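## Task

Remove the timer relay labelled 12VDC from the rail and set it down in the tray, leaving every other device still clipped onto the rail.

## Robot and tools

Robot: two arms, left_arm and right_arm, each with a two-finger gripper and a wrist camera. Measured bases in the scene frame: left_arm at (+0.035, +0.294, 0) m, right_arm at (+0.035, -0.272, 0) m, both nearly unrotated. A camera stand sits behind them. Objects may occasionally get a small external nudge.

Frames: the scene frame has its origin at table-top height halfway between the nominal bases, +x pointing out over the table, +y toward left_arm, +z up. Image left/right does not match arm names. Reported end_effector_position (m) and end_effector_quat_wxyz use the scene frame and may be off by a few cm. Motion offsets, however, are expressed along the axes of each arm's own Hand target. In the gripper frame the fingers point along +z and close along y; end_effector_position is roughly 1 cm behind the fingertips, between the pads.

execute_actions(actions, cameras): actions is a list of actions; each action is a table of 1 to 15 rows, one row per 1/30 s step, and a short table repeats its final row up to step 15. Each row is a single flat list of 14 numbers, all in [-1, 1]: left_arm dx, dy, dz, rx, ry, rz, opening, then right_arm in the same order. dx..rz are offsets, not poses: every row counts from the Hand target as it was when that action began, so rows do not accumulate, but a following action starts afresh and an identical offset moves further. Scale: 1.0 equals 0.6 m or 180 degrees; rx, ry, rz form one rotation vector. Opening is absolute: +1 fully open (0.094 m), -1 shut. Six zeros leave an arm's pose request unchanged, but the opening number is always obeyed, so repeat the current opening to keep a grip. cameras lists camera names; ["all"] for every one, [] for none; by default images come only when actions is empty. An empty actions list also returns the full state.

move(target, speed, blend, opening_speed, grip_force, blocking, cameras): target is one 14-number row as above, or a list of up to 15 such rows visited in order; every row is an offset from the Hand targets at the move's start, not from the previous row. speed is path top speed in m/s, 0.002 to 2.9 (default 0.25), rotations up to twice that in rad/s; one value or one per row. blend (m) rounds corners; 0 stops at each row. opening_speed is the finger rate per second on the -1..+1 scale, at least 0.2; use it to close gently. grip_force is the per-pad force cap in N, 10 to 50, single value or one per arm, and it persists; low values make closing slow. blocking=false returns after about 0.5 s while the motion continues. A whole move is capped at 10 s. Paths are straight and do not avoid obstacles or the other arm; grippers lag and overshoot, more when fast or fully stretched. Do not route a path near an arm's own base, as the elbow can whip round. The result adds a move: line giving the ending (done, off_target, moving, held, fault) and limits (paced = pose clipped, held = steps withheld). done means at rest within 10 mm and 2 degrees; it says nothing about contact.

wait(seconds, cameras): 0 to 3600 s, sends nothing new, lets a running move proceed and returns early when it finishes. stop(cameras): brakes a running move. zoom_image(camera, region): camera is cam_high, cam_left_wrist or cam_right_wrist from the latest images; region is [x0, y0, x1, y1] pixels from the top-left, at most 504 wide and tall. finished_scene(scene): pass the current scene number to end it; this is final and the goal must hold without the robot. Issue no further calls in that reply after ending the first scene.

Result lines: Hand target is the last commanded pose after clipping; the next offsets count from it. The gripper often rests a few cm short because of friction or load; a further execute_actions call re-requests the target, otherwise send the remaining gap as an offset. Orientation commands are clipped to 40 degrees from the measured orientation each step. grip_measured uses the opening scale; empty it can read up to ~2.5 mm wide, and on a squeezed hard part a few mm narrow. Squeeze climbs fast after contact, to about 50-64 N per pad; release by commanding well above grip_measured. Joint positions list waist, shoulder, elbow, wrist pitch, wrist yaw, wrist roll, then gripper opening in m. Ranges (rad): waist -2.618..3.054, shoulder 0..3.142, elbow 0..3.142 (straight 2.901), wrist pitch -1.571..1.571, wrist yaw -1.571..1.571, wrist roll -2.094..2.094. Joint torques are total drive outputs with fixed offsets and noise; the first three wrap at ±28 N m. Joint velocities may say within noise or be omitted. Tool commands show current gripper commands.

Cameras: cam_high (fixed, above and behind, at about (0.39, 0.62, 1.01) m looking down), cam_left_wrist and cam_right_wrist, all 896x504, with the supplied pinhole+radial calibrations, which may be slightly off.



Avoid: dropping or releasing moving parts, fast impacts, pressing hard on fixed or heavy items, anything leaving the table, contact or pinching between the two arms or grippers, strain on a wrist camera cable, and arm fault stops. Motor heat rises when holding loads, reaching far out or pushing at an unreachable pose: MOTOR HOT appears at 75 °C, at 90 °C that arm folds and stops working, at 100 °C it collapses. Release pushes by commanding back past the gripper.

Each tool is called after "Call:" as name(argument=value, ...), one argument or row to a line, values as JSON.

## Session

Call:
execute_actions(
  actions=[],
)

Call:
zoom_image(
  camera="cam_high",
  region=[300, 60, 600, 360],
)

Scene clock: 0.00 s.
left_arm: end_effector_position=(+0.3500, +0.1545, +0.2155) grip_measured=+1.000 end_effector_quat_wxyz=(+0.360, -0.242, +0.898, -0.066) | right_arm: end_effector_position=(+0.3501, -0.1255, +0.2689) grip_measured=+1.000 end_effector_quat_wxyz=(+0.336, +0.071, +0.938, +0.034)
Joint positions: left_arm=[-0.639 1.319 1.203 -0.855 -0.48 -1.038 0.094] | right_arm=[0.62 1.384 1.501 -1.088 0.364 0.656 0.094]
Joint velocities: within noise
Joint torques (N m): no reading
Motor temperatures (°C): left_arm=[18 20 22 21 17 20 17] | right_arm=[21 20 25 19 21 17 20]
Heat: left arm: 22 °C; right arm: 25 °C.
Hand target: left_arm +0.3509, +0.1561, +0.2222; +0.368, -0.244, +0.895, -0.068 | right_arm +0.3503, -0.1269, +0.2756; +0.345, +0.073, +0.935, +0.036
Tool commands: left_gripper/opening=+1.0 right_gripper/opening=+1.0
camera_calibration:
cam_left_wrist: T_world_to_cam=[[0.37492, -0.88157, 0.28685, -0.05894], [-0.86403, -0.44442, -0.23651, 0.4594], [0.33598, -0.15917, -0.92832, 0.19981]] pos_world=[0.3519, 0.18401, 0.31105]
cam_right_wrist: T_world_to_cam=[[-0.1297, -0.98241, -0.13435, -0.04067], [-0.9569, 0.15952, -0.24269, 0.459], [0.25985, 0.09709, -0.96076, 0.26901]] pos_world=[0.36404, -0.13929, 0.36439]

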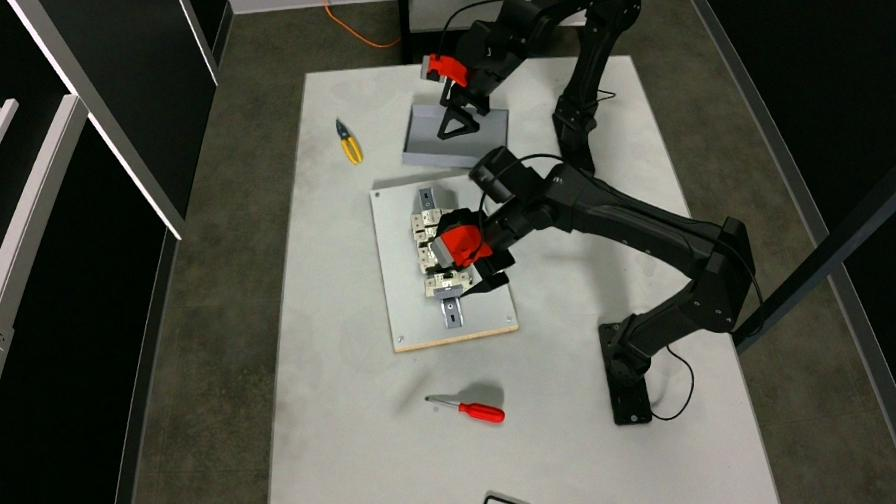

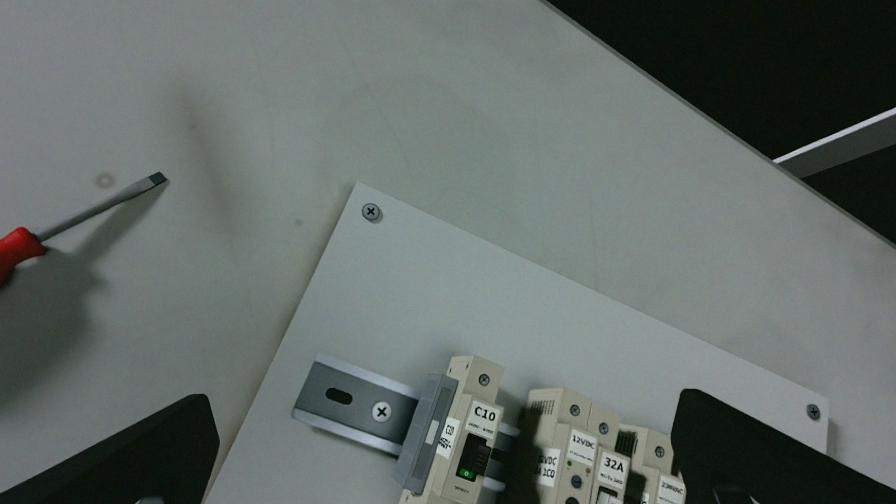

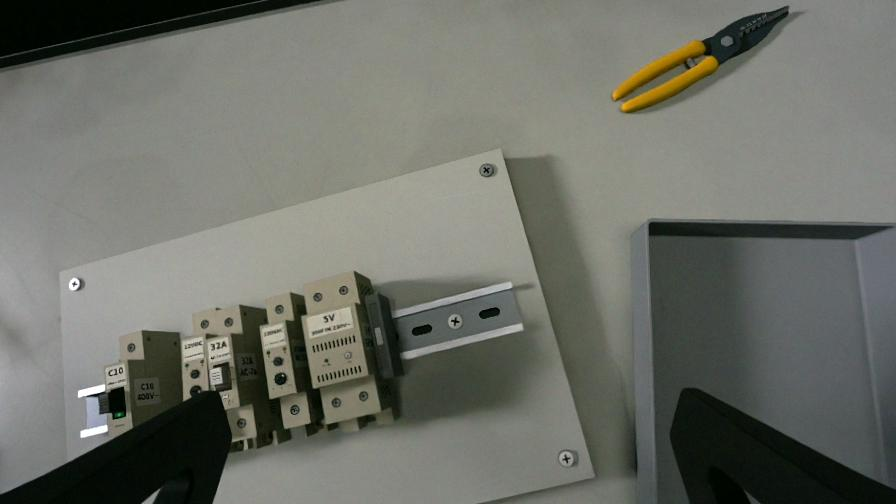

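Scaled by 1.680 from the camera's image (finer frame: 1280x720).

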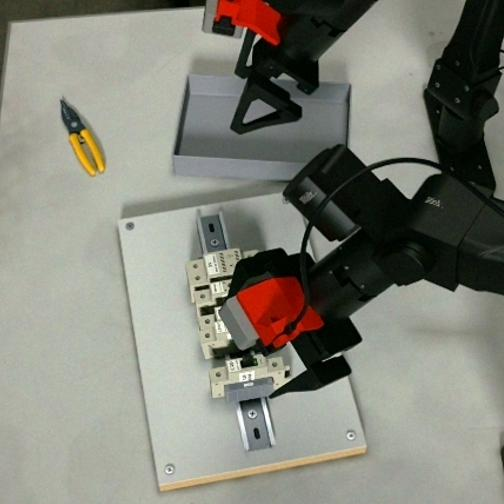

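Call:
zoom_image(
  camera="cam_right_wrist",
  region=[60, 250, 420, 470],
)

Call:
zoom_image(
  camera="cam_left_wrist",
  region=[380, 340, 720, 504],
)

Scaled by 1.400 from the camera's image (finer frame: 1280x720).

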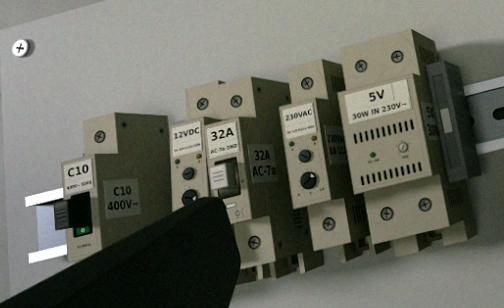

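Scaled by 1.482 from the camera's image (finer frame: 1280x720).

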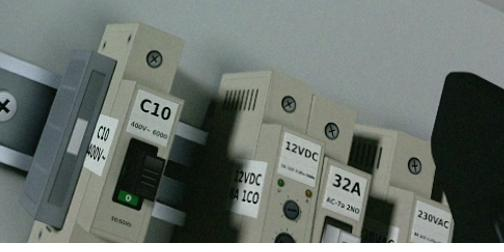

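Call:
move(
  target=[
    [-0.035,0.237,-0.115,0,0,0,1,0,0,0,0,0,0,1],
    [-0.035,0.237,-0.115,0,0,0,1,0.147,0.263,0.215,-0.173,0.193,-0.554,1],
  ],
  speed=0.35,
  blend=[0.03,0],
  cameras=["cam_right_wrist"],
)

Scene clock: 27.83 s.
left_arm: end_effector_position=(+0.2637, +0.2841, +0.2457) grip_measured=+1.000 end_effector_quat_wxyz=(+0.373, -0.245, +0.892, -0.073) | right_arm: end_effector_position=(+0.3851, +0.0420, +0.1437) grip_measured=+1.000 end_effector_quat_wxyz=(-0.055, +0.736, -0.674, +0.006)
Joint positions: left_arm=[-0.169 0.787 1.039 -1.061 -0.186 -0.654 0.094] | right_arm=[0.731 2.352 2.463 -1.57 0.001 -0.93 0.094]
Joint torques (N m): left_arm=[0.57 0.23 7.43 1.28 -0.09 0.11] | right_arm=[0.29 -10.35 9.55 0.61 -0.03 0.01]
Heat: left arm: 25 °C; right arm: 27 °C.
Hand target: left_arm +0.2609, +0.2862, +0.2424; +0.368, -0.244, +0.895, -0.068 | right_arm +0.3856, +0.0452, +0.1396; +0.001, +0.741, -0.671, +0.000
Off the commanded pose: left_arm 0.005 m, 1 deg | right_arm 0.005 m, 7 deg.
joint sent to its limit (right arm) — joint 4 (wrist pitch), lower limit. The joint targets are off in orientation, not in position.
move: off_target (right_arm)
cam_right_wrist: T_world_to_cam=[[0.99512, 0.05563, 0.08152, -0.39614], [0.0232, -0.9347, 0.35469, 0.01805], [0.09593, -0.35107, -0.93142, 0.20103]] pos_world=[0.3745, 0.10948, 0.21314]

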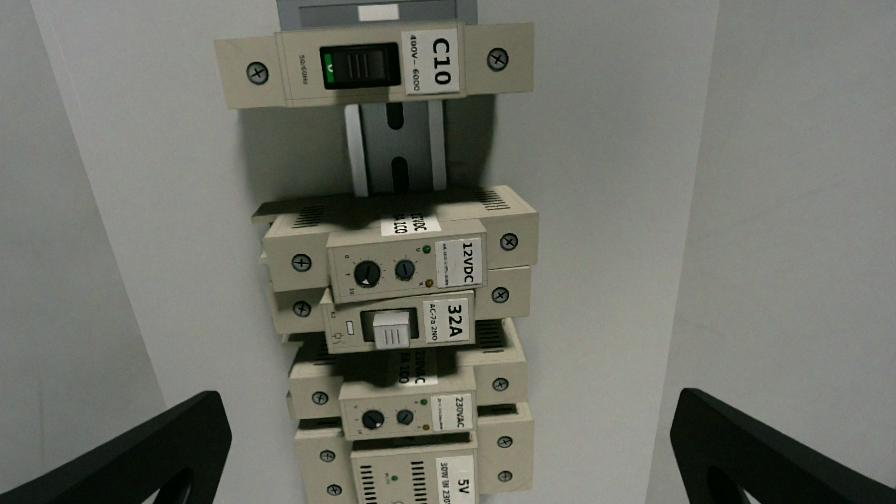

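Call:
move(
  target=[
    [0,0,0,0,0,0,1,-0.038,0.01,0.03,0,0,-0.0095,1],
    [0,0,0,0,0,0,1,-0.038,0.01,0.096,0,0,-0.0095,1],
  ],
  speed=0.12,
  blend=[0.01,0],
  cameras=["cam_right_wrist","cam_left_wrist"],
)

Call:
zoom_image(
  camera="cam_right_wrist",
  region=[200, 250, 700, 504],
)

Scene clock: 42.93 s.
left_arm: end_effector_position=(+0.2637, +0.2841, +0.2457) grip_measured=+1.000 end_effector_quat_wxyz=(+0.373, -0.245, +0.892, -0.073) | right_arm: end_effector_position=(+0.3763, +0.0651, +0.0856) grip_measured=+1.000 end_effector_quat_wxyz=(-0.004, +0.753, -0.658, +0.001)
Joint positions: left_arm=[-0.169 0.787 1.039 -1.061 -0.186 -0.654 0.094] | right_arm=[0.779 2.514 2.524 -1.573 0.001 -0.928 0.094]
Joint torques (N m): left_arm=[0.58 0.2 7.43 1.28 -0.09 0.11] | right_arm=[0.13 -11.58 9.48 0.45 -0.02 0.12]
Heat: left arm: 26 °C; right arm: 28 °C.
Hand target: left_arm +0.2609, +0.2862, +0.2424; +0.368, -0.244, +0.895, -0.068 | right_arm +0.3772, +0.0673, +0.0821; +0.001, +0.751, -0.660, +0.000
Off the commanded pose: left_arm 0.005 m, 1 deg | right_arm 0.004 m, 1 deg.
joint sent to its limit (right arm) — joint 4 (wrist pitch), lower limit. The joint targets still meet the commanded pose.
move: done
cam_left_wrist: T_world_to_cam=[[0.36939, -0.87716, 0.30683, 0.07434], [-0.85463, -0.45032, -0.25848, 0.45411], [0.3649, -0.16674, -0.91599, 0.26891]] pos_world=[0.26251, 0.31454, 0.34089]
cam_right_wrist: T_world_to_cam=[[0.99453, 0.10446, 0.00097, -0.3801], [0.09464, -0.90486, 0.41506, 0.0265], [0.04423, -0.4127, -0.90979, 0.17761]] pos_world=[0.36765, 0.13698, 0.15096]
Images, in order (width x height): cam_left_wrist 896x504, cam_right_wrist 896x504.

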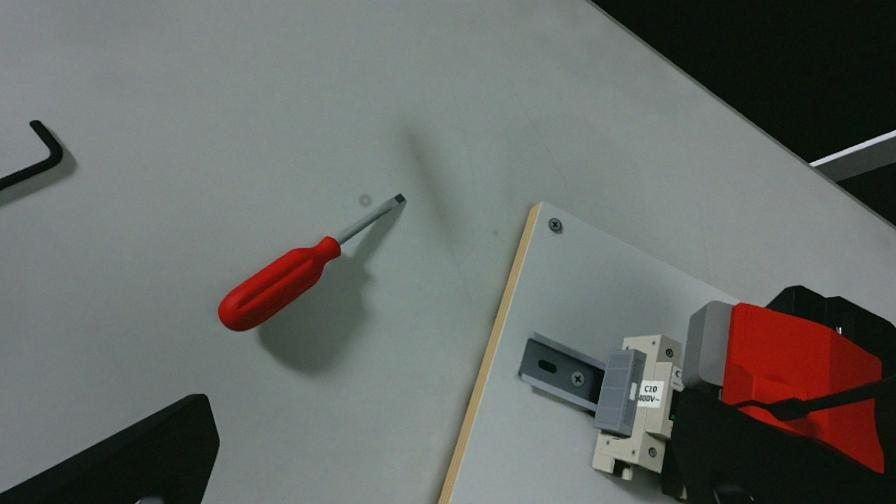

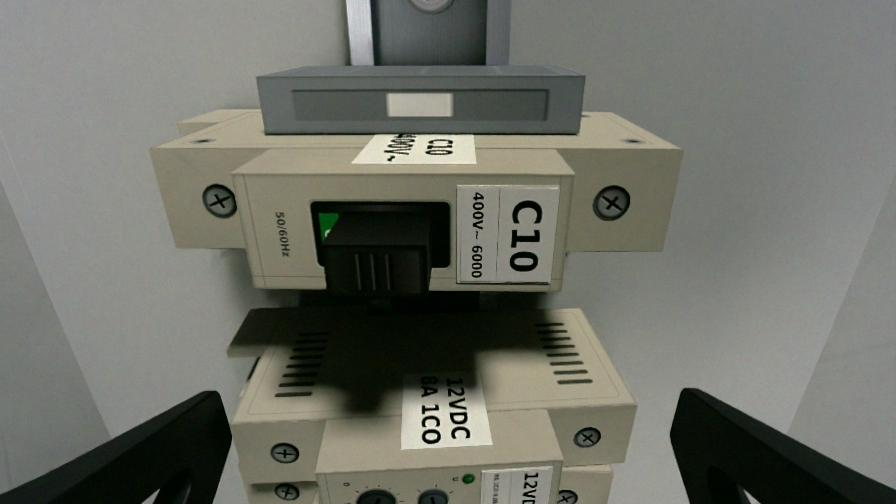

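Scaled by 1.008 from the camera's image (finer frame: 1280x720).

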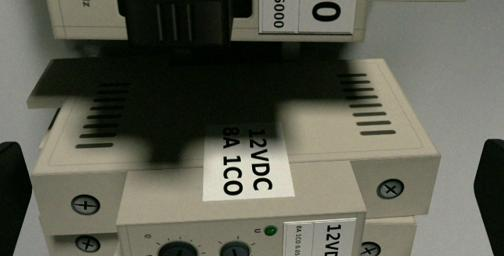

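Call:
move(
  target=[
    [0,0,0,0,0,0,1,0.0088,0,0.005,0,0,-0.006,1],
    [0,0,0,0,0,0,1,0.0088,0,0.005,0,0,-0.006,-0.35],
  ],
  speed=0.1,
  opening_speed=0.8,
  cameras=["cam_right_wrist"],
)

Scene clock: 51.60 s.
left_arm: end_effector_position=(+0.2637, +0.2841, +0.2457) grip_measured=+1.000 end_effector_quat_wxyz=(+0.373, -0.245, +0.892, -0.073) | right_arm: end_effector_position=(+0.3752, +0.0640, +0.0830) grip_measured=+0.739 end_effector_quat_wxyz=(+0.000, +0.758, -0.653, +0.001)
Joint positions: left_arm=[-0.169 0.787 1.039 -1.061 -0.186 -0.654 0.094] | right_arm=[0.779 2.514 2.513 -1.571 0.001 -0.942 0.082]
Joint torques (N m): left_arm=[0.55 0.2 7.43 1.28 -0.09 0.11] | right_arm=[-0.55 -13.48 5.07 0.66 -0.03 -0.01]
Heat: left arm: 26 °C; right arm: 28 °C.
Hand target: left_arm +0.2609, +0.2862, +0.2424; +0.368, -0.244, +0.895, -0.068 | right_arm +0.3779, +0.0620, +0.0791; +0.001, +0.757, -0.653, +0.000
Off the commanded pose: left_arm 0.005 m, 1 deg | right_arm 0.005 m, 0 deg.
move: done
cam_right_wrist: T_world_to_cam=[[0.99294, 0.11843, -0.00596, -0.37861], [0.10996, -0.90082, 0.42004, 0.0203], [0.04437, -0.41773, -0.90749, 0.17491]] pos_world=[0.36594, 0.13619, 0.14795]

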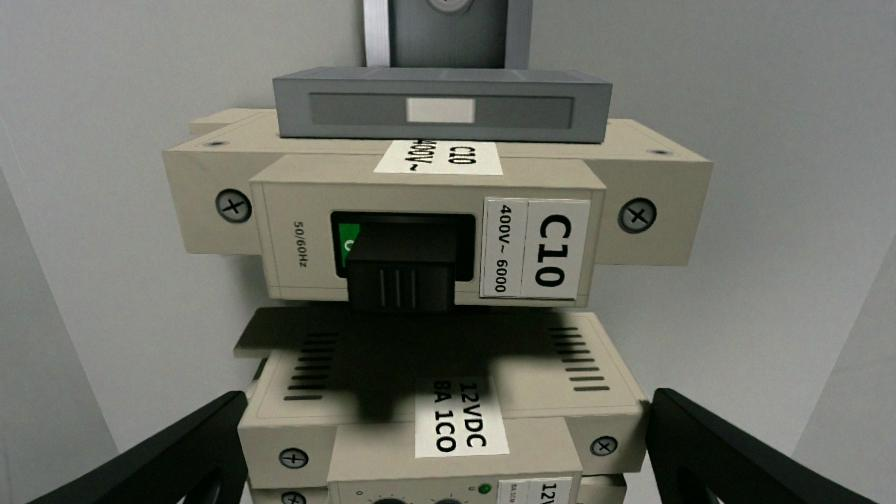

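Call:
move(
  target=[
    [0,0,0,0,0,0,1,0,0,-0.004,0,0,0,1],
    [0,0,0,0,0,0,1,0,0,-0.022,0,0,0,1],
    [0,0,0,0,0,0,1,0.0067,0,-0.02,0,0,0,1],
    [0,0,0,0,0,0,1,0.0067,0,-0.02,0,0,0,-0.35],
  ],
  speed=0.1,
  opening_speed=0.8,
  cameras=["cam_right_wrist"],
)

Scene clock: 64.20 s.
left_arm: end_effector_position=(+0.2637, +0.2841, +0.2457) grip_measured=+1.000 end_effector_quat_wxyz=(+0.373, -0.245, +0.892, -0.073) | right_arm: end_effector_position=(+0.3768, +0.0589, +0.0830) grip_measured=+0.755 end_effector_quat_wxyz=(+0.005, +0.757, -0.654, +0.000)
Joint positions: left_arm=[-0.169 0.787 1.039 -1.061 -0.186 -0.654 0.094] | right_arm=[0.769 2.514 2.513 -1.581 0.001 -0.949 0.082]
Joint torques (N m): left_arm=[0.57 0.2 7.42 1.28 -0.1 0.11] | right_arm=[-0.35 -14.74 6.93 0.49 -0.02 -0.01]
Motor temperatures (°C): left_arm=[18 20 26 23 17 20 17] | right_arm=[21 27 27 19 21 17 20]
Heat: left arm: 26 °C; right arm: 27 °C.
Hand target: left_arm +0.2609, +0.2862, +0.2424; +0.368, -0.244, +0.895, -0.068 | right_arm +0.3786, +0.0581, +0.0911; +0.001, +0.757, -0.653, +0.000
Off the commanded pose: left_arm 0.005 m, 1 deg | right_arm 0.008 m, 1 deg.
joint sent to its limit (right arm) — joint 4 (wrist pitch), lower limit. The joint targets still meet the commanded pose.
move: done
cam_right_wrist: T_world_to_cam=[[0.99323, 0.11538, -0.01384, -0.37879], [0.11027, -0.89823, 0.42548, 0.01474], [0.03666, -0.42412, -0.90486, 0.17578]] pos_world=[0.36816, 0.1315, 0.14754]

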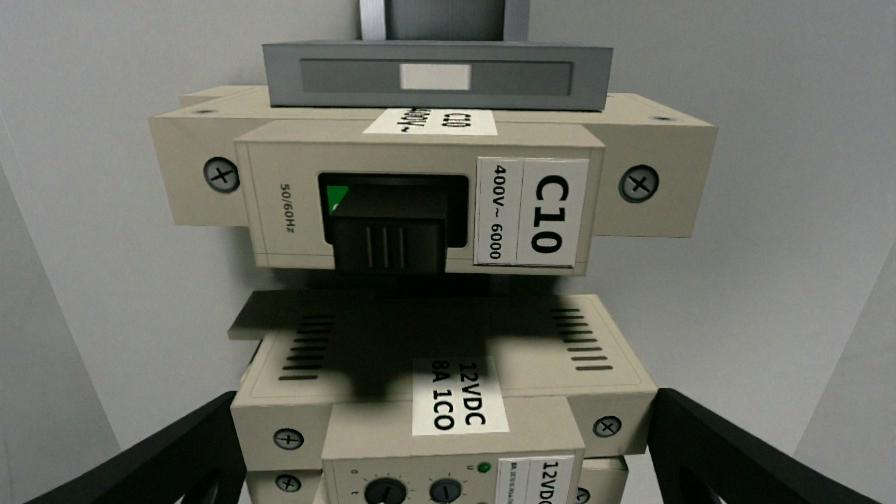

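Call:
move(
  target=[
    [0,0,0,0,0,0,1,0.003,0,0,0,0,0,1],
    [0,0,0,0,0,0,1,0.003,0,-0.013,0,0,0,1],
  ],
  speed=0.1,
  opening_speed=1.0,
  cameras=["cam_right_wrist"],
)

Scene clock: 73.47 s.
left_arm: end_effector_position=(+0.2637, +0.2841, +0.2457) grip_measured=+1.000 end_effector_quat_wxyz=(+0.373, -0.245, +0.892, -0.073) | right_arm: end_effector_position=(+0.3768, +0.0589, +0.0830) grip_measured=+0.997 end_effector_quat_wxyz=(+0.005, +0.758, -0.653, +0.000)
Joint positions: left_arm=[-0.169 0.787 1.039 -1.061 -0.186 -0.654 0.094] | right_arm=[0.769 2.514 2.513 -1.581 0.001 -0.952 0.094]
Joint torques (N m): left_arm=[0.58 0.21 7.42 1.28 -0.09 0.11] | right_arm=[-0.57 -16.54 6.11 0.48 -0.03 0]
Heat: left arm: 26 °C; right arm: 29 °C.
Hand target: left_arm +0.2609, +0.2862, +0.2424; +0.368, -0.244, +0.895, -0.068 | right_arm +0.3788, +0.0563, +0.0989; +0.001, +0.758, -0.653, +0.000
Off the commanded pose: left_arm 0.005 m, 1 deg | right_arm 0.016 m, 1 deg.
joint sent to its limit (right arm) — joint 4 (wrist pitch), lower limit. The joint targets still meet the commanded pose.
move: off_target (right_arm)
cam_right_wrist: T_world_to_cam=[[0.99287, 0.11839, -0.01384, -0.37886], [0.113, -0.89792, 0.42542, 0.01373], [0.03793, -0.42395, -0.90489, 0.1753]] pos_world=[0.36795, 0.1315, 0.14754]

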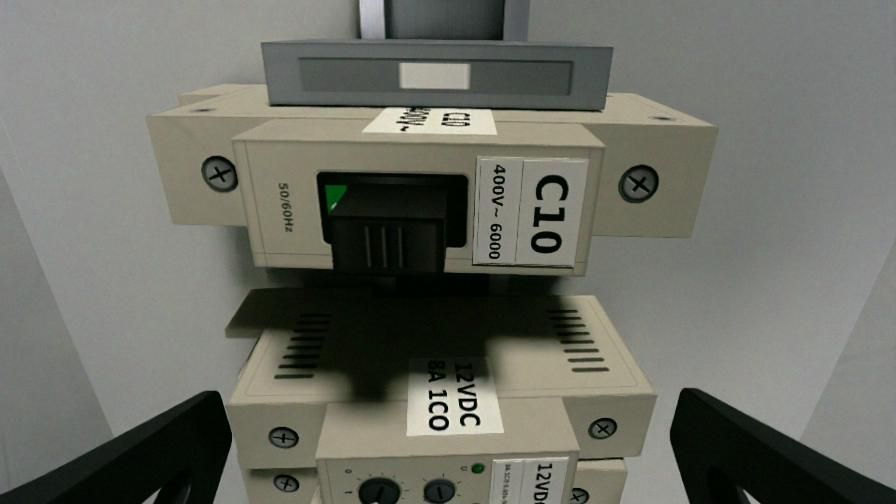

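Call:
move(
  target=[
    [0,0,0,0,0,0,1,0,0,-0.03,0,0,0,1],
  ],
  speed=0.1,
  cameras=["cam_right_wrist"],
)

Scene clock: 77.83 s.
left_arm: end_effector_position=(+0.2637, +0.2841, +0.2457) grip_measured=+1.000 end_effector_quat_wxyz=(+0.373, -0.245, +0.892, -0.073) | right_arm: end_effector_position=(+0.3771, +0.0593, +0.0903) grip_measured=+0.997 end_effector_quat_wxyz=(-0.003, +0.758, -0.653, +0.001)
Joint positions: left_arm=[-0.169 0.787 1.039 -1.061 -0.186 -0.654 0.094] | right_arm=[0.769 2.498 2.513 -1.581 0.001 -0.952 0.094]
Joint torques (N m): left_arm=[0.55 0.2 7.43 1.28 -0.09 0.1] | right_arm=[-0.58 -18.63 6.05 0.54 -0.03 0]
Heat: left arm: 26 °C; right arm: 30 °C.
Hand target: left_arm +0.2609, +0.2862, +0.2424; +0.368, -0.244, +0.895, -0.068 | right_arm +0.3789, +0.0563, +0.1169; +0.001, +0.758, -0.653, +0.000
Off the commanded pose: left_arm 0.005 m, 1 deg | right_arm 0.027 m, 0 deg.
joint sent to its limit (right arm) — joint 4 (wrist pitch), lower limit. The joint targets are off in orientation, not in position.
move: off_target (right_arm)
cam_right_wrist: T_world_to_cam=[[0.99296, 0.11844, -0.00107, -0.38031], [0.10811, -0.90259, 0.41671, 0.0138], [0.04839, -0.4139, -0.90904, 0.17778]] pos_world=[0.36754, 0.13108, 0.15545]

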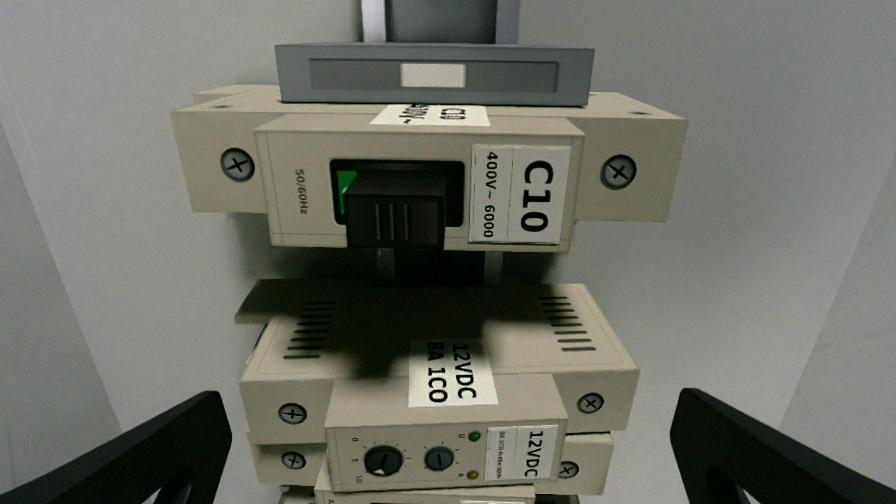

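Call:
move(
  target=[
    [0,0,0,0,0,0,1,0,0,-0.011,0,0,0,1],
    [0,0,0,0,0,0,1,0,0,-0.011,0,0,0,-0.35],
  ],
  speed=0.1,
  opening_speed=0.8,
  cameras=["cam_right_wrist"],
)

Scene clock: 86.13 s.
left_arm: end_effector_position=(+0.2637, +0.2841, +0.2457) grip_measured=+1.000 end_effector_quat_wxyz=(+0.373, -0.245, +0.892, -0.073) | right_arm: end_effector_position=(+0.3772, +0.0593, +0.0987) grip_measured=-0.347 end_effector_quat_wxyz=(-0.011, +0.758, -0.652, +0.002)
Joint positions: left_arm=[-0.169 0.787 1.039 -1.061 -0.186 -0.654 0.094] | right_arm=[0.769 2.48 2.513 -1.582 0.002 -0.952 0.031]
Joint torques (N m): left_arm=[0.55 0.21 7.43 1.29 -0.09 0.11] | right_arm=[-0.57 -18.21 6.02 0.54 -0.02 0]
Heat: left arm: 26 °C; right arm: 31 °C.
Hand target: left_arm +0.2609, +0.2862, +0.2424; +0.368, -0.244, +0.895, -0.068 | right_arm +0.3789, +0.0563, +0.1235; +0.001, +0.758, -0.653, +0.000
Off the commanded pose: left_arm 0.005 m, 1 deg | right_arm 0.025 m, 1 deg.
joint sent to its limit (right arm) — joint 4 (wrist pitch), lower limit. The joint targets are off in orientation, not in position.
move: off_target (right_arm); target 2's new opening was sent with right_arm's hand 0.027 m and 1 deg from that target
cam_right_wrist: T_world_to_cam=[[0.99284, 0.11883, 0.01255, -0.38175], [0.10343, -0.90721, 0.40777, 0.01322], [0.05984, -0.40355, -0.913, 0.18091]] pos_world=[0.36682, 0.13037, 0.16457]

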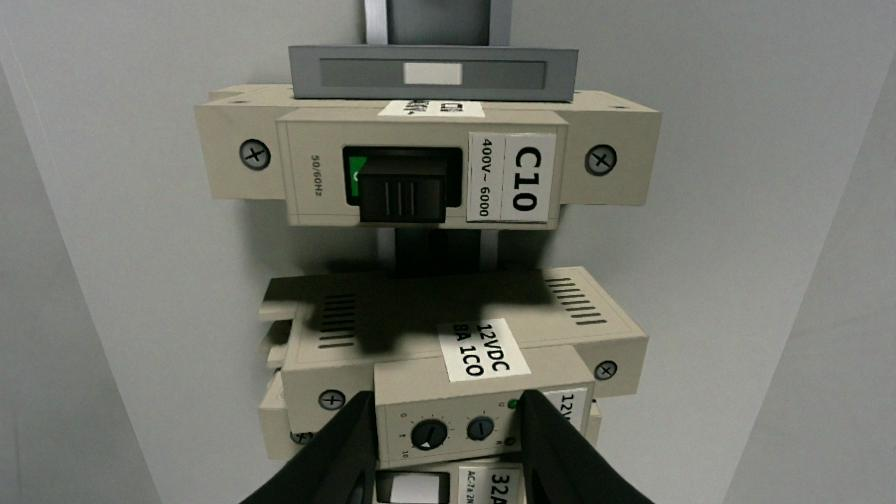

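Call:
move(
  target=[
    [0,0,0,0,0,0,1,0,0,0,0,0,0,1],
    [0,0,0,0,0,0,1,0,0,0.052,0,0,0,1],
  ],
  speed=0.1,
  opening_speed=1.0,
  cameras=["cam_right_wrist"],
)

Scene clock: 92.97 s.
left_arm: end_effector_position=(+0.2637, +0.2841, +0.2457) grip_measured=+1.000 end_effector_quat_wxyz=(+0.373, -0.245, +0.892, -0.073) | right_arm: end_effector_position=(+0.3772, +0.0593, +0.0987) grip_measured=+0.997 end_effector_quat_wxyz=(-0.011, +0.758, -0.652, +0.002)
Joint positions: left_arm=[-0.169 0.787 1.039 -1.061 -0.186 -0.654 0.094] | right_arm=[0.769 2.48 2.513 -1.582 0.002 -0.952 0.094]
Joint torques (N m): left_arm=[0.57 0.2 7.43 1.28 -0.09 0.11] | right_arm=[-0.59 -12.25 6.28 0.56 -0.04 0]
Motor temperatures (°C): left_arm=[18 20 26 23 17 20 17] | right_arm=[21 32 27 19 21 17 20]
Heat: left arm: 26 °C; right arm: 32 °C.
Hand target: left_arm +0.2609, +0.2862, +0.2424; +0.368, -0.244, +0.895, -0.068 | right_arm +0.3789, +0.0563, +0.0923; +0.001, +0.758, -0.653, +0.000
Off the commanded pose: left_arm 0.005 m, 1 deg | right_arm 0.007 m, 1 deg.
joint sent to its limit (right arm) — joint 4 (wrist pitch), lower limit. The joint targets still meet the commanded pose.
move: done
cam_right_wrist: T_world_to_cam=[[0.99284, 0.11883, 0.01255, -0.38175], [0.10343, -0.90721, 0.40777, 0.01322], [0.05984, -0.40355, -0.913, 0.18091]] pos_world=[0.36682, 0.13037, 0.16457]

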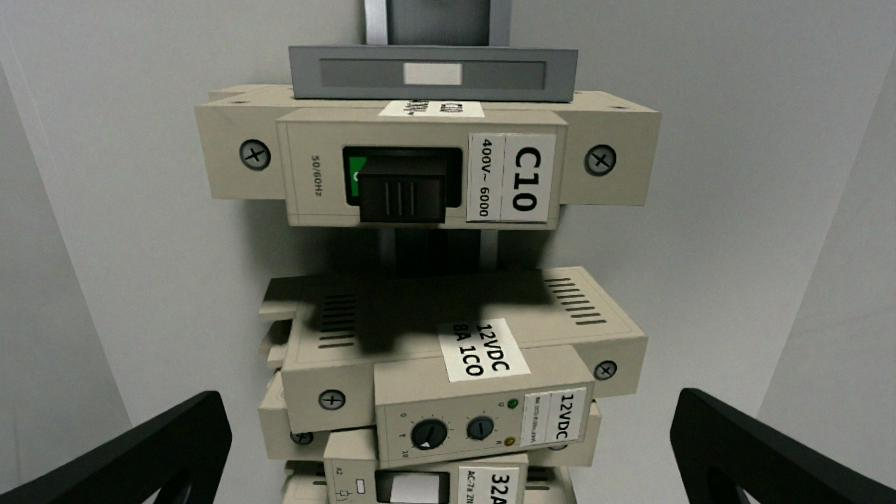

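Call:
move(
  target=[
    [0,0,0,0,0,0,1,0,-0.013,0.0055,0,0,-0.017,1],
  ],
  speed=0.1,
  cameras=["cam_right_wrist"],
)

Scene clock: 101.00 s.
left_arm: end_effector_position=(+0.2637, +0.2841, +0.2457) grip_measured=+1.000 end_effector_quat_wxyz=(+0.373, -0.245, +0.892, -0.073) | right_arm: end_effector_position=(+0.3817, +0.0553, +0.0954) grip_measured=+0.997 end_effector_quat_wxyz=(-0.008, +0.774, -0.634, +0.002)
Joint positions: left_arm=[-0.169 0.787 1.039 -1.061 -0.186 -0.654 0.094] | right_arm=[0.756 2.489 2.517 -1.582 0.002 -1.014 0.094]
Joint torques (N m): left_arm=[0.57 0.2 7.45 1.28 -0.08 0.11] | right_arm=[-0.35 -10.81 9.59 0.55 -0.03 -0.01]
Heat: left arm: 26 °C; right arm: 31 °C.
Hand target: left_arm +0.2609, +0.2862, +0.2424; +0.368, -0.244, +0.895, -0.068 | right_arm +0.3866, +0.0574, +0.0890; +0.001, +0.775, -0.632, +0.000
Off the commanded pose: left_arm 0.005 m, 1 deg | right_arm 0.008 m, 1 deg.
joint sent to its limit (right arm) — joint 4 (wrist pitch), lower limit. The joint targets still meet the commanded pose.
move: done
cam_right_wrist: T_world_to_cam=[[0.98582, 0.16755, 0.0088, -0.38538], [0.14915, -0.89914, 0.41146, -0.00782], [0.07686, -0.40431, -0.91139, 0.16947]] pos_world=[0.36806, 0.12606, 0.16106]

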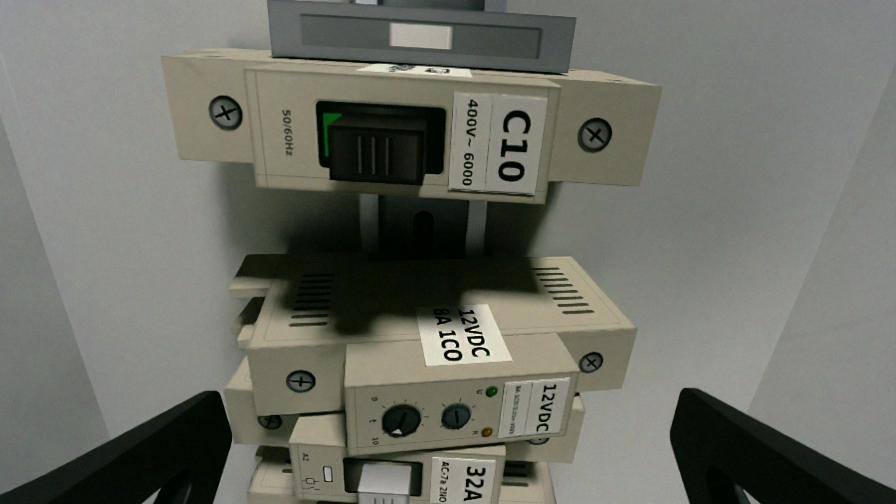

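Call:
move(
  target=[
    [0,0,0,0,0,0,1,-0.0175,-0.006,0.015,0,0,0,1],
    [0,0,0,0,0,0,1,-0.0175,-0.006,0.015,0,0,0,-0.3],
  ],
  speed=0.1,
  opening_speed=0.8,
  cameras=["cam_right_wrist"],
)

Scene clock: 112.13 s.
left_arm: end_effector_position=(+0.2637, +0.2841, +0.2457) grip_measured=+1.000 end_effector_quat_wxyz=(+0.373, -0.245, +0.892, -0.073) | right_arm: end_effector_position=(+0.3846, +0.0623, +0.0859) grip_measured=+0.383 end_effector_quat_wxyz=(-0.007, +0.775, -0.632, +0.002)
Joint positions: left_arm=[-0.169 0.787 1.039 -1.061 -0.186 -0.654 0.094] | right_arm=[0.763 2.54 2.574 -1.59 0.002 -1.013 0.065]
Joint torques (N m): left_arm=[0.58 0.23 7.43 1.28 -0.09 0.11] | right_arm=[0.29 -11.25 9.51 0.62 -0.02 0.11]
Heat: left arm: 26 °C; right arm: 29 °C.
Hand target: left_arm +0.2609, +0.2862, +0.2424; +0.368, -0.244, +0.895, -0.068 | right_arm +0.3880, +0.0684, +0.0799; +0.001, +0.775, -0.632, +0.000
Off the commanded pose: left_arm 0.005 m, 1 deg | right_arm 0.009 m, 1 deg.
joint read past its limit (right arm) — joint 4 (wrist pitch), lower limit.
joint sent to its limit (right arm) — joint 4 (wrist pitch), lower limit. The joint targets still meet the commanded pose.
move: done
cam_right_wrist: T_world_to_cam=[[0.98494, 0.17278, 0.00691, -0.38912], [0.15458, -0.89769, 0.41262, -0.00021], [0.0775, -0.40534, -0.91087, 0.16312]] pos_world=[0.37065, 0.13316, 0.15136]

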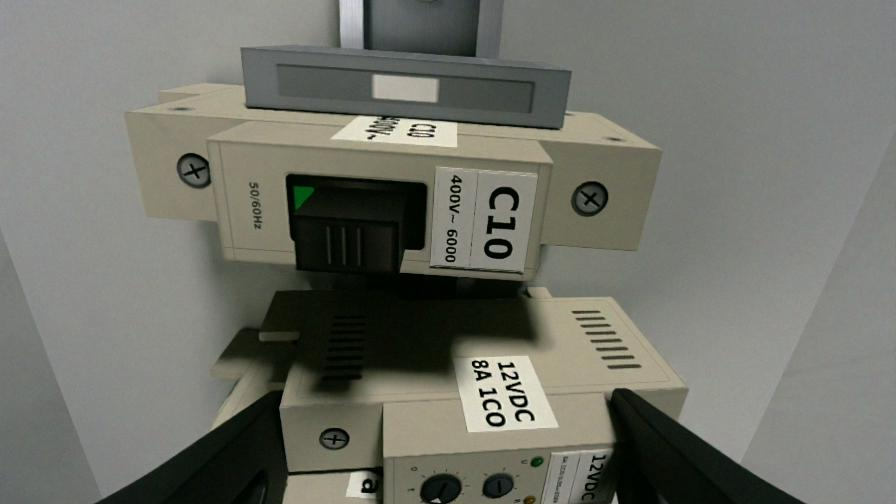

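Call:
move(
  target=[
    [0,0,0,0,0,0,1,0.002,-0.015,-0.03,0,0,0,-0.3],
    [0,0,0,0,0,0,1,0.002,-0.015,-0.09,0,0,0,-0.3],
  ],
  speed=0.08,
  blend=[0.01,0],
  cameras=["cam_right_wrist","cam_left_wrist","cam_high"],
)

Call:
zoom_image(
  camera="cam_high",
  region=[340, 100, 540, 360],
)

Scene clock: 117.80 s.
left_arm: end_effector_position=(+0.2637, +0.2841, +0.2457) grip_measured=+1.000 end_effector_quat_wxyz=(+0.373, -0.245, +0.892, -0.073) | right_arm: end_effector_position=(+0.3885, +0.0660, +0.0934) grip_measured=+0.383 end_effector_quat_wxyz=(-0.022, +0.775, -0.631, +0.004)
Joint positions: left_arm=[-0.169 0.787 1.039 -1.061 -0.186 -0.654 0.094] | right_arm=[0.763 2.54 2.604 -1.59 0.002 -1.013 0.065]
Joint torques (N m): left_arm=[0.57 0.2 7.43 1.28 -0.09 0.11] | right_arm=[-0.65 -19.54 9.17 0.68 -0.02 0]
Heat: left arm: 26 °C; right arm: 28 °C.
Hand target: left_arm +0.2609, +0.2862, +0.2424; +0.368, -0.244, +0.895, -0.068 | right_arm +0.3972, +0.0691, +0.1339; +0.001, +0.775, -0.632, +0.000
Off the commanded pose: left_arm 0.005 m, 1 deg | right_arm 0.042 m, 3 deg.
joint read past its limit (right arm) — joint 4 (wrist pitch), lower limit.
joint sent to its limit (right arm) — joint 4 (wrist pitch), lower limit. The joint targets are off in orientation, not in position.
move: off_target (right_arm)
cam_left_wrist: T_world_to_cam=[[0.36939, -0.87716, 0.30683, 0.07434], [-0.85463, -0.45032, -0.25848, 0.45411], [0.3649, -0.16674, -0.91599, 0.26891]] pos_world=[0.26251, 0.31454, 0.34089]
cam_right_wrist: T_world_to_cam=[[0.98451, 0.17241, 0.03193, -0.3958], [0.14579, -0.9061, 0.39715, 0.00478], [0.0974, -0.38634, -0.9172, 0.16272]] pos_world=[0.37312, 0.13543, 0.15998]

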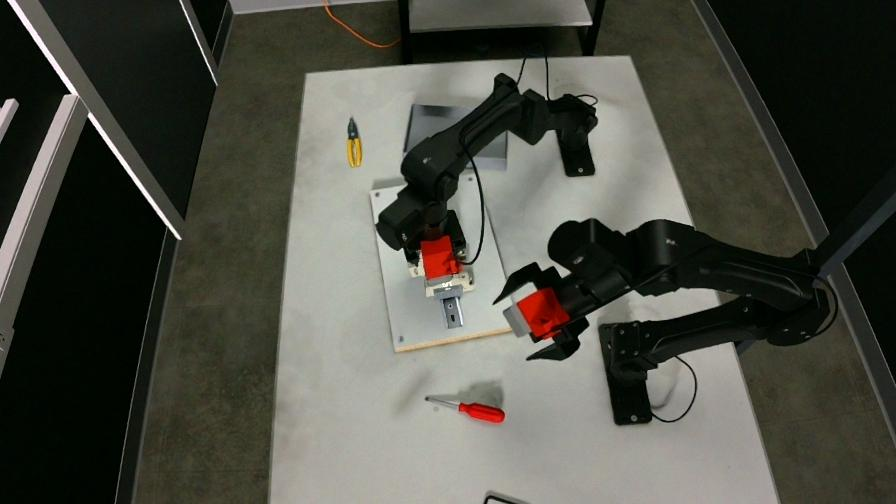

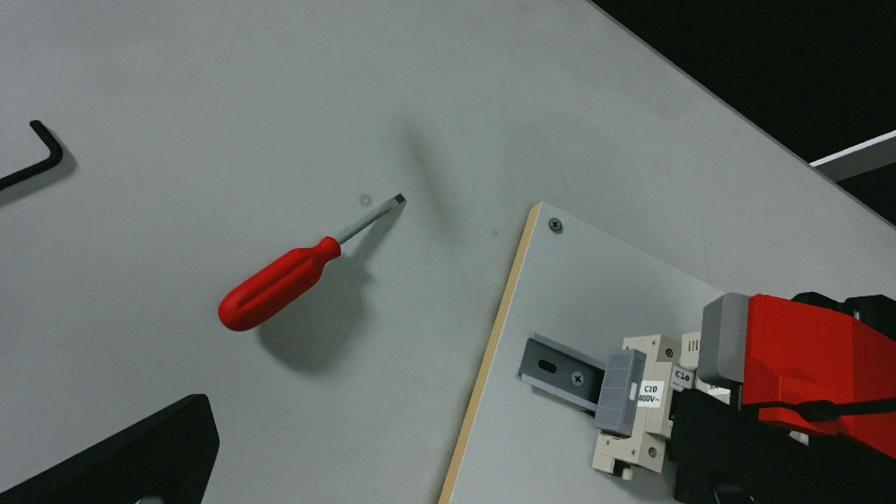

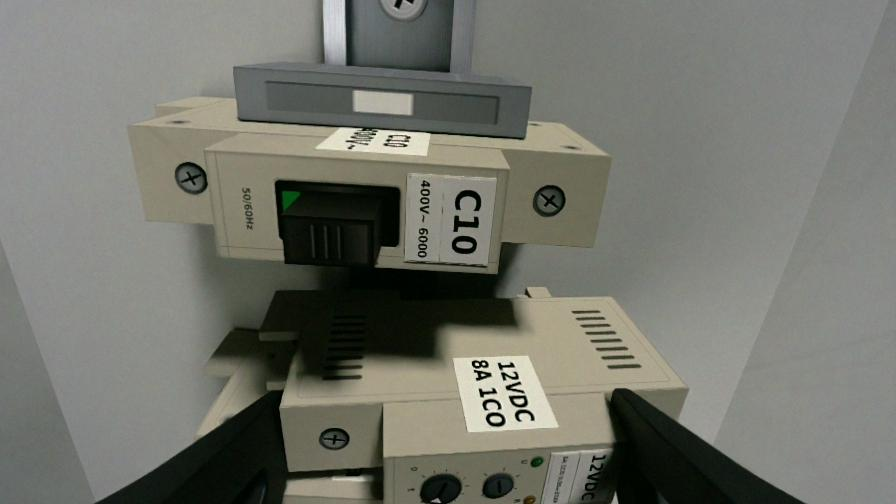

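Scaled by 1.938 from the camera's image (finer frame: 1280x720).

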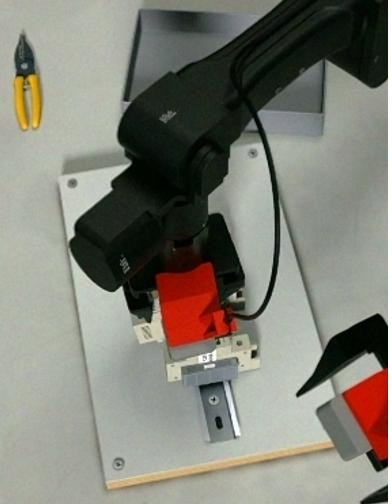

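Call:
move(
  target=[0,0,0,0,0,0,1,0,-0.03,-0.05,0,0,0,-0.3],
  speed=0.1,
  cameras=["cam_right_wrist"],
)

Scene clock: 121.87 s.
left_arm: end_effector_position=(+0.2637, +0.2841, +0.2457) grip_measured=+1.000 end_effector_quat_wxyz=(+0.373, -0.245, +0.892, -0.073) | right_arm: end_effector_position=(+0.4085, +0.0701, +0.1260) grip_measured=+0.383 end_effector_quat_wxyz=(-0.080, +0.771, -0.631, +0.012)
Joint positions: left_arm=[-0.169 0.787 1.039 -1.061 -0.186 -0.654 0.094] | right_arm=[0.741 2.531 2.712 -1.59 0.002 -1.03 0.065]
Joint torques (N m): left_arm=[0.57 0.21 7.43 1.28 -0.1 0.11] | right_arm=[-0.4 -18.43 9.8 0.88 -0.04 0.01]
Heat: left arm: 26 °C; right arm: 28 °C.
Hand target: left_arm +0.2609, +0.2862, +0.2424; +0.368, -0.244, +0.895, -0.068 | right_arm +0.4149, +0.0727, +0.1640; +0.001, +0.775, -0.632, +0.000
Off the commanded pose: left_arm 0.005 m, 1 deg | right_arm 0.039 m, 9 deg.
joint read past its limit (right arm) — joint 4 (wrist pitch), lower limit.
joint sent to its limit (right arm) — joint 4 (wrist pitch), lower limit. The joint targets are off in orientation, not in position.
move: off_target (right_arm)
cam_right_wrist: T_world_to_cam=[[0.97817, 0.16183, 0.1304, -0.42624], [0.10999, -0.93547, 0.33586, 0.01703], [0.17634, -0.31418, -0.93284, 0.15693]] pos_world=[0.38739, 0.13422, 0.19625]

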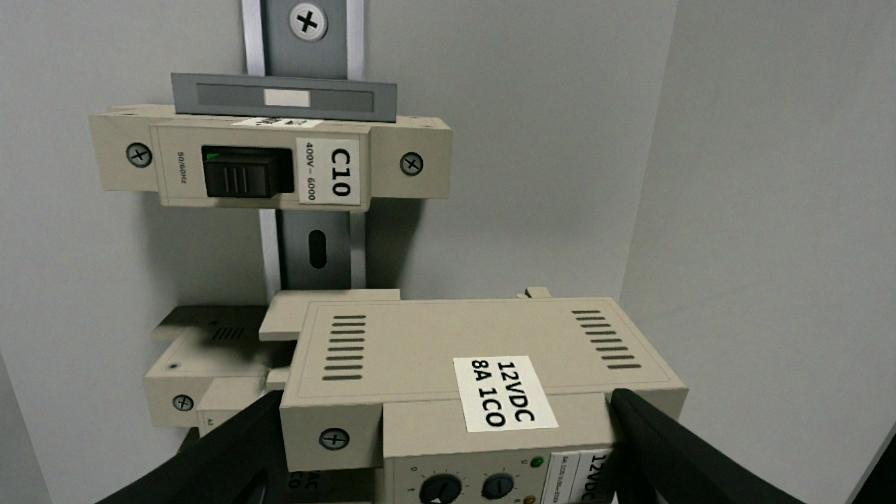

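Call:
move(
  target=[
    [0,0,0,0,0,0,1,0.033,0.032,-0.127,0,0,0,-0.3],
    [0,0,0,0,0,0,1,0.614,0.305,-0.093,0,0,0.22,-0.3],
    [0,0,0,0,0,0,1,0.614,0.305,0.1,0,0,0.22,-0.3],
  ],
  speed=[0.15,0.25,0.12],
  blend=[0.01,0.02,0],
  cameras=["cam_high","cam_right_wrist","cam_left_wrist"],
)

Call:
zoom_image(
  camera="cam_high",
  region=[350, 70, 550, 340],
)

Scene clock: 133.27 s.
left_arm: end_effector_position=(+0.2637, +0.2841, +0.2457) grip_measured=+1.000 end_effector_quat_wxyz=(+0.373, -0.245, +0.892, -0.073) | right_arm: end_effector_position=(+0.3100, -0.3245, +0.1063) grip_measured=+0.383 end_effector_quat_wxyz=(-0.004, -0.513, +0.858, +0.000)
Joint positions: left_arm=[-0.169 0.787 1.039 -1.061 -0.186 -0.654 0.094] | right_arm=[-0.188 1.612 1.27 -1.235 0.004 -1.267 0.065]
Joint torques (N m): left_arm=[0.57 0.18 7.43 1.28 -0.09 0.11] | right_arm=[-0.31 -6.95 5.33 0.64 -0.04 -0.01]
Heat: left arm: 27 °C; right arm: 31 °C.
Hand target: left_arm +0.2609, +0.2862, +0.2424; +0.368, -0.244, +0.895, -0.068 | right_arm +0.3092, -0.3249, +0.1044; -0.001, -0.515, +0.857, +0.000
Off the commanded pose: left_arm 0.005 m, 1 deg | right_arm 0.002 m, 0 deg.
move: done
cam_left_wrist: T_world_to_cam=[[0.36939, -0.87716, 0.30683, 0.07434], [-0.85463, -0.45032, -0.25848, 0.45411], [0.3649, -0.16674, -0.91599, 0.26891]] pos_world=[0.26251, 0.31454, 0.34089]
cam_right_wrist: T_world_to_cam=[[0.8665, -0.49907, -0.01039, -0.42839], [-0.44813, -0.78688, 0.42425, -0.12279], [-0.21991, -0.36296, -0.90548, 0.13617]] pos_world=[0.34611, -0.26099, 0.17094]

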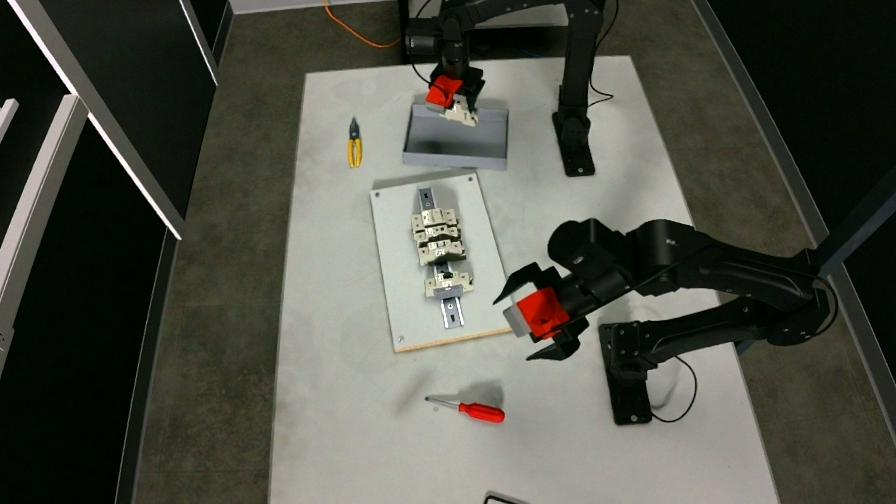

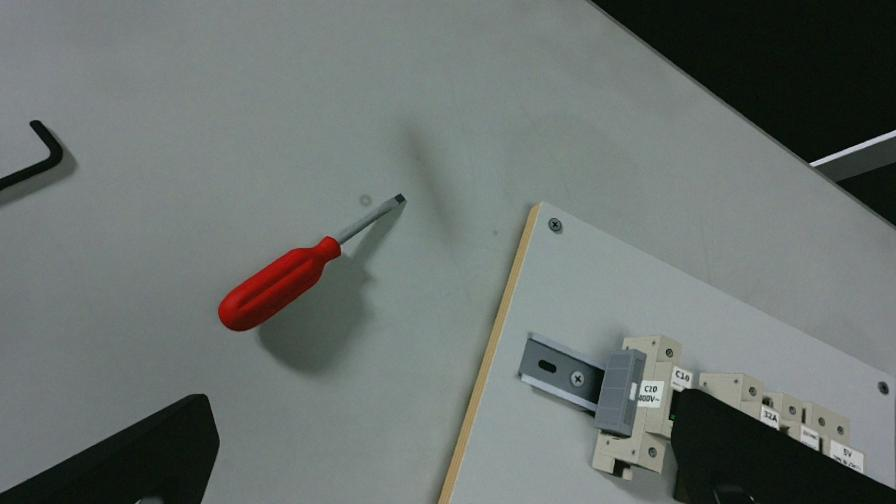

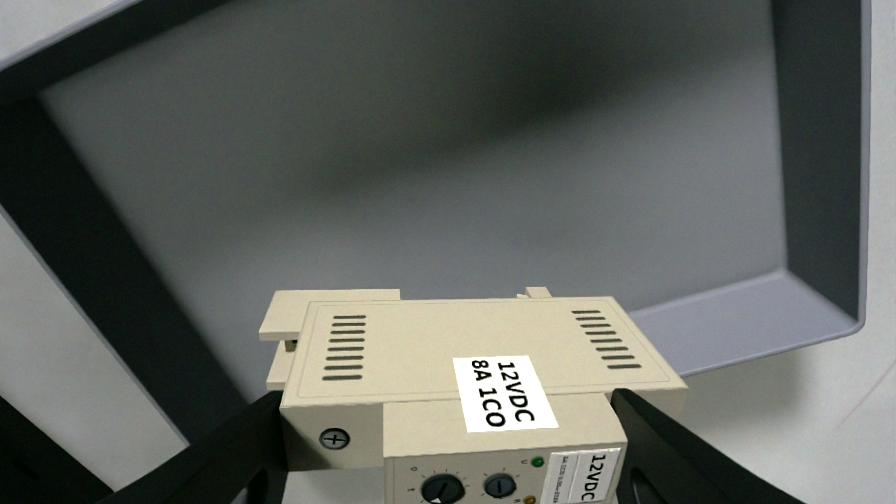

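Scaled by 1.867 from the camera's image (finer frame: 1280x720).

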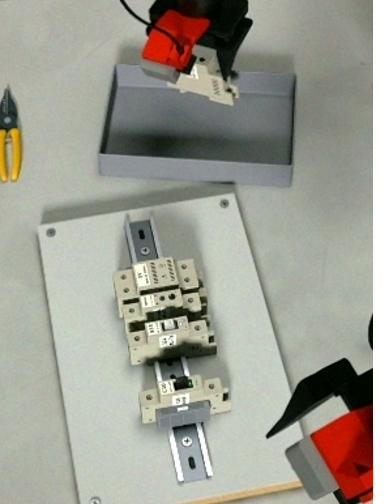

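Call:
move(
  target=[
    [0,0,0,0,0,0,1,-0.0735,0.039,0,0,0,0,-0.3],
    [0,0,0,0,0,0,1,-0.0735,0.039,0.07,0,0,0,-0.3],
  ],
  speed=[0.15,0.05],
  blend=[0.01,0],
  cameras=["cam_right_wrist"],
)

Scene clock: 140.33 s.
left_arm: end_effector_position=(+0.2637, +0.2841, +0.2457) grip_measured=+1.000 end_effector_quat_wxyz=(+0.373, -0.245, +0.892, -0.073) | right_arm: end_effector_position=(+0.3102, -0.2770, +0.0671) grip_measured=+0.383 end_effector_quat_wxyz=(+0.001, -0.515, +0.857, -0.003)
Joint positions: left_arm=[-0.169 0.787 1.039 -1.061 -0.186 -0.654 0.094] | right_arm=[-0.018 1.612 1.112 -1.067 0.003 -1.102 0.065]
Joint torques (N m): left_arm=[0.57 0.2 7.42 1.29 -0.1 0.11] | right_arm=[0.49 -5.76 5.26 0.66 -0.03 0.12]
Heat: left arm: 27 °C; right arm: 30 °C.
Hand target: left_arm +0.2609, +0.2862, +0.2424; +0.368, -0.244, +0.895, -0.068 | right_arm +0.3092, -0.2750, +0.0624; -0.001, -0.515, +0.857, +0.000
Off the commanded pose: left_arm 0.005 m, 1 deg | right_arm 0.005 m, 0 deg.
move: done
cam_right_wrist: T_world_to_cam=[[0.86885, -0.49508, -0.00105, -0.40551], [-0.44894, -0.78876, 0.41989, -0.06874], [-0.20871, -0.36435, -0.90757, 0.11416]] pos_world=[0.34529, -0.21339, 0.13205]

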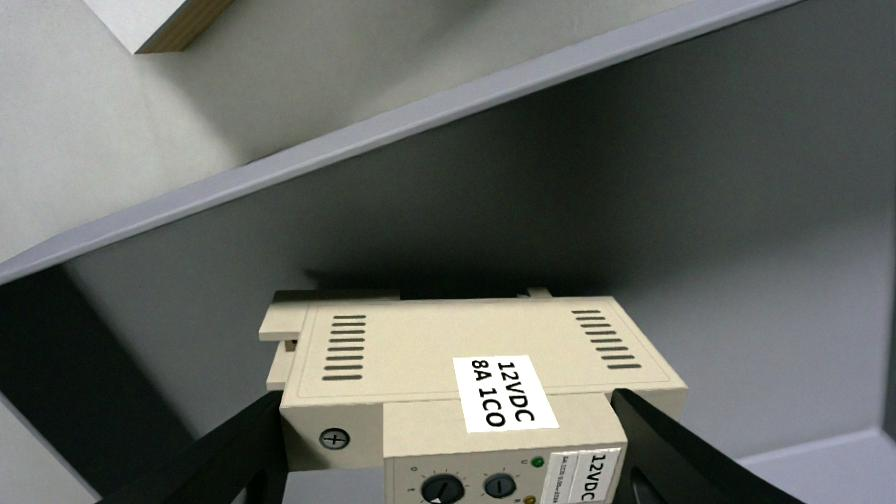

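Call:
move(
  target=[
    [0,0,0,0,0,0,1,0,0,0.03,0,0,0,-0.3],
  ],
  speed=0.05,
  cameras=[],
)

Scene clock: 145.53 s.
left_arm: end_effector_position=(+0.2637, +0.2841, +0.2457) grip_measured=+1.000 end_effector_quat_wxyz=(+0.373, -0.245, +0.892, -0.073) | right_arm: end_effector_position=(+0.3097, -0.2768, +0.0615) grip_measured=+0.383 end_effector_quat_wxyz=(+0.003, -0.515, +0.857, -0.004)
Joint positions: left_arm=[-0.169 0.787 1.039 -1.061 -0.186 -0.654 0.094] | right_arm=[-0.017 1.612 1.089 -1.04 0.003 -1.101 0.065]
Joint torques (N m): left_arm=[0.57 0.21 7.45 1.28 -0.1 0.11] | right_arm=[0.39 -4.33 2.52 1.08 -0.04 0.11]
Heat: left arm: 27 °C; right arm: 29 °C.
Hand target: left_arm +0.2609, +0.2862, +0.2424; +0.368, -0.244, +0.895, -0.068 | right_arm +0.3091, -0.2750, +0.0444; -0.001, -0.515, +0.857, +0.000
Off the commanded pose: left_arm 0.005 m, 1 deg | right_arm 0.017 m, 1 deg.
move: off_target (right_arm)


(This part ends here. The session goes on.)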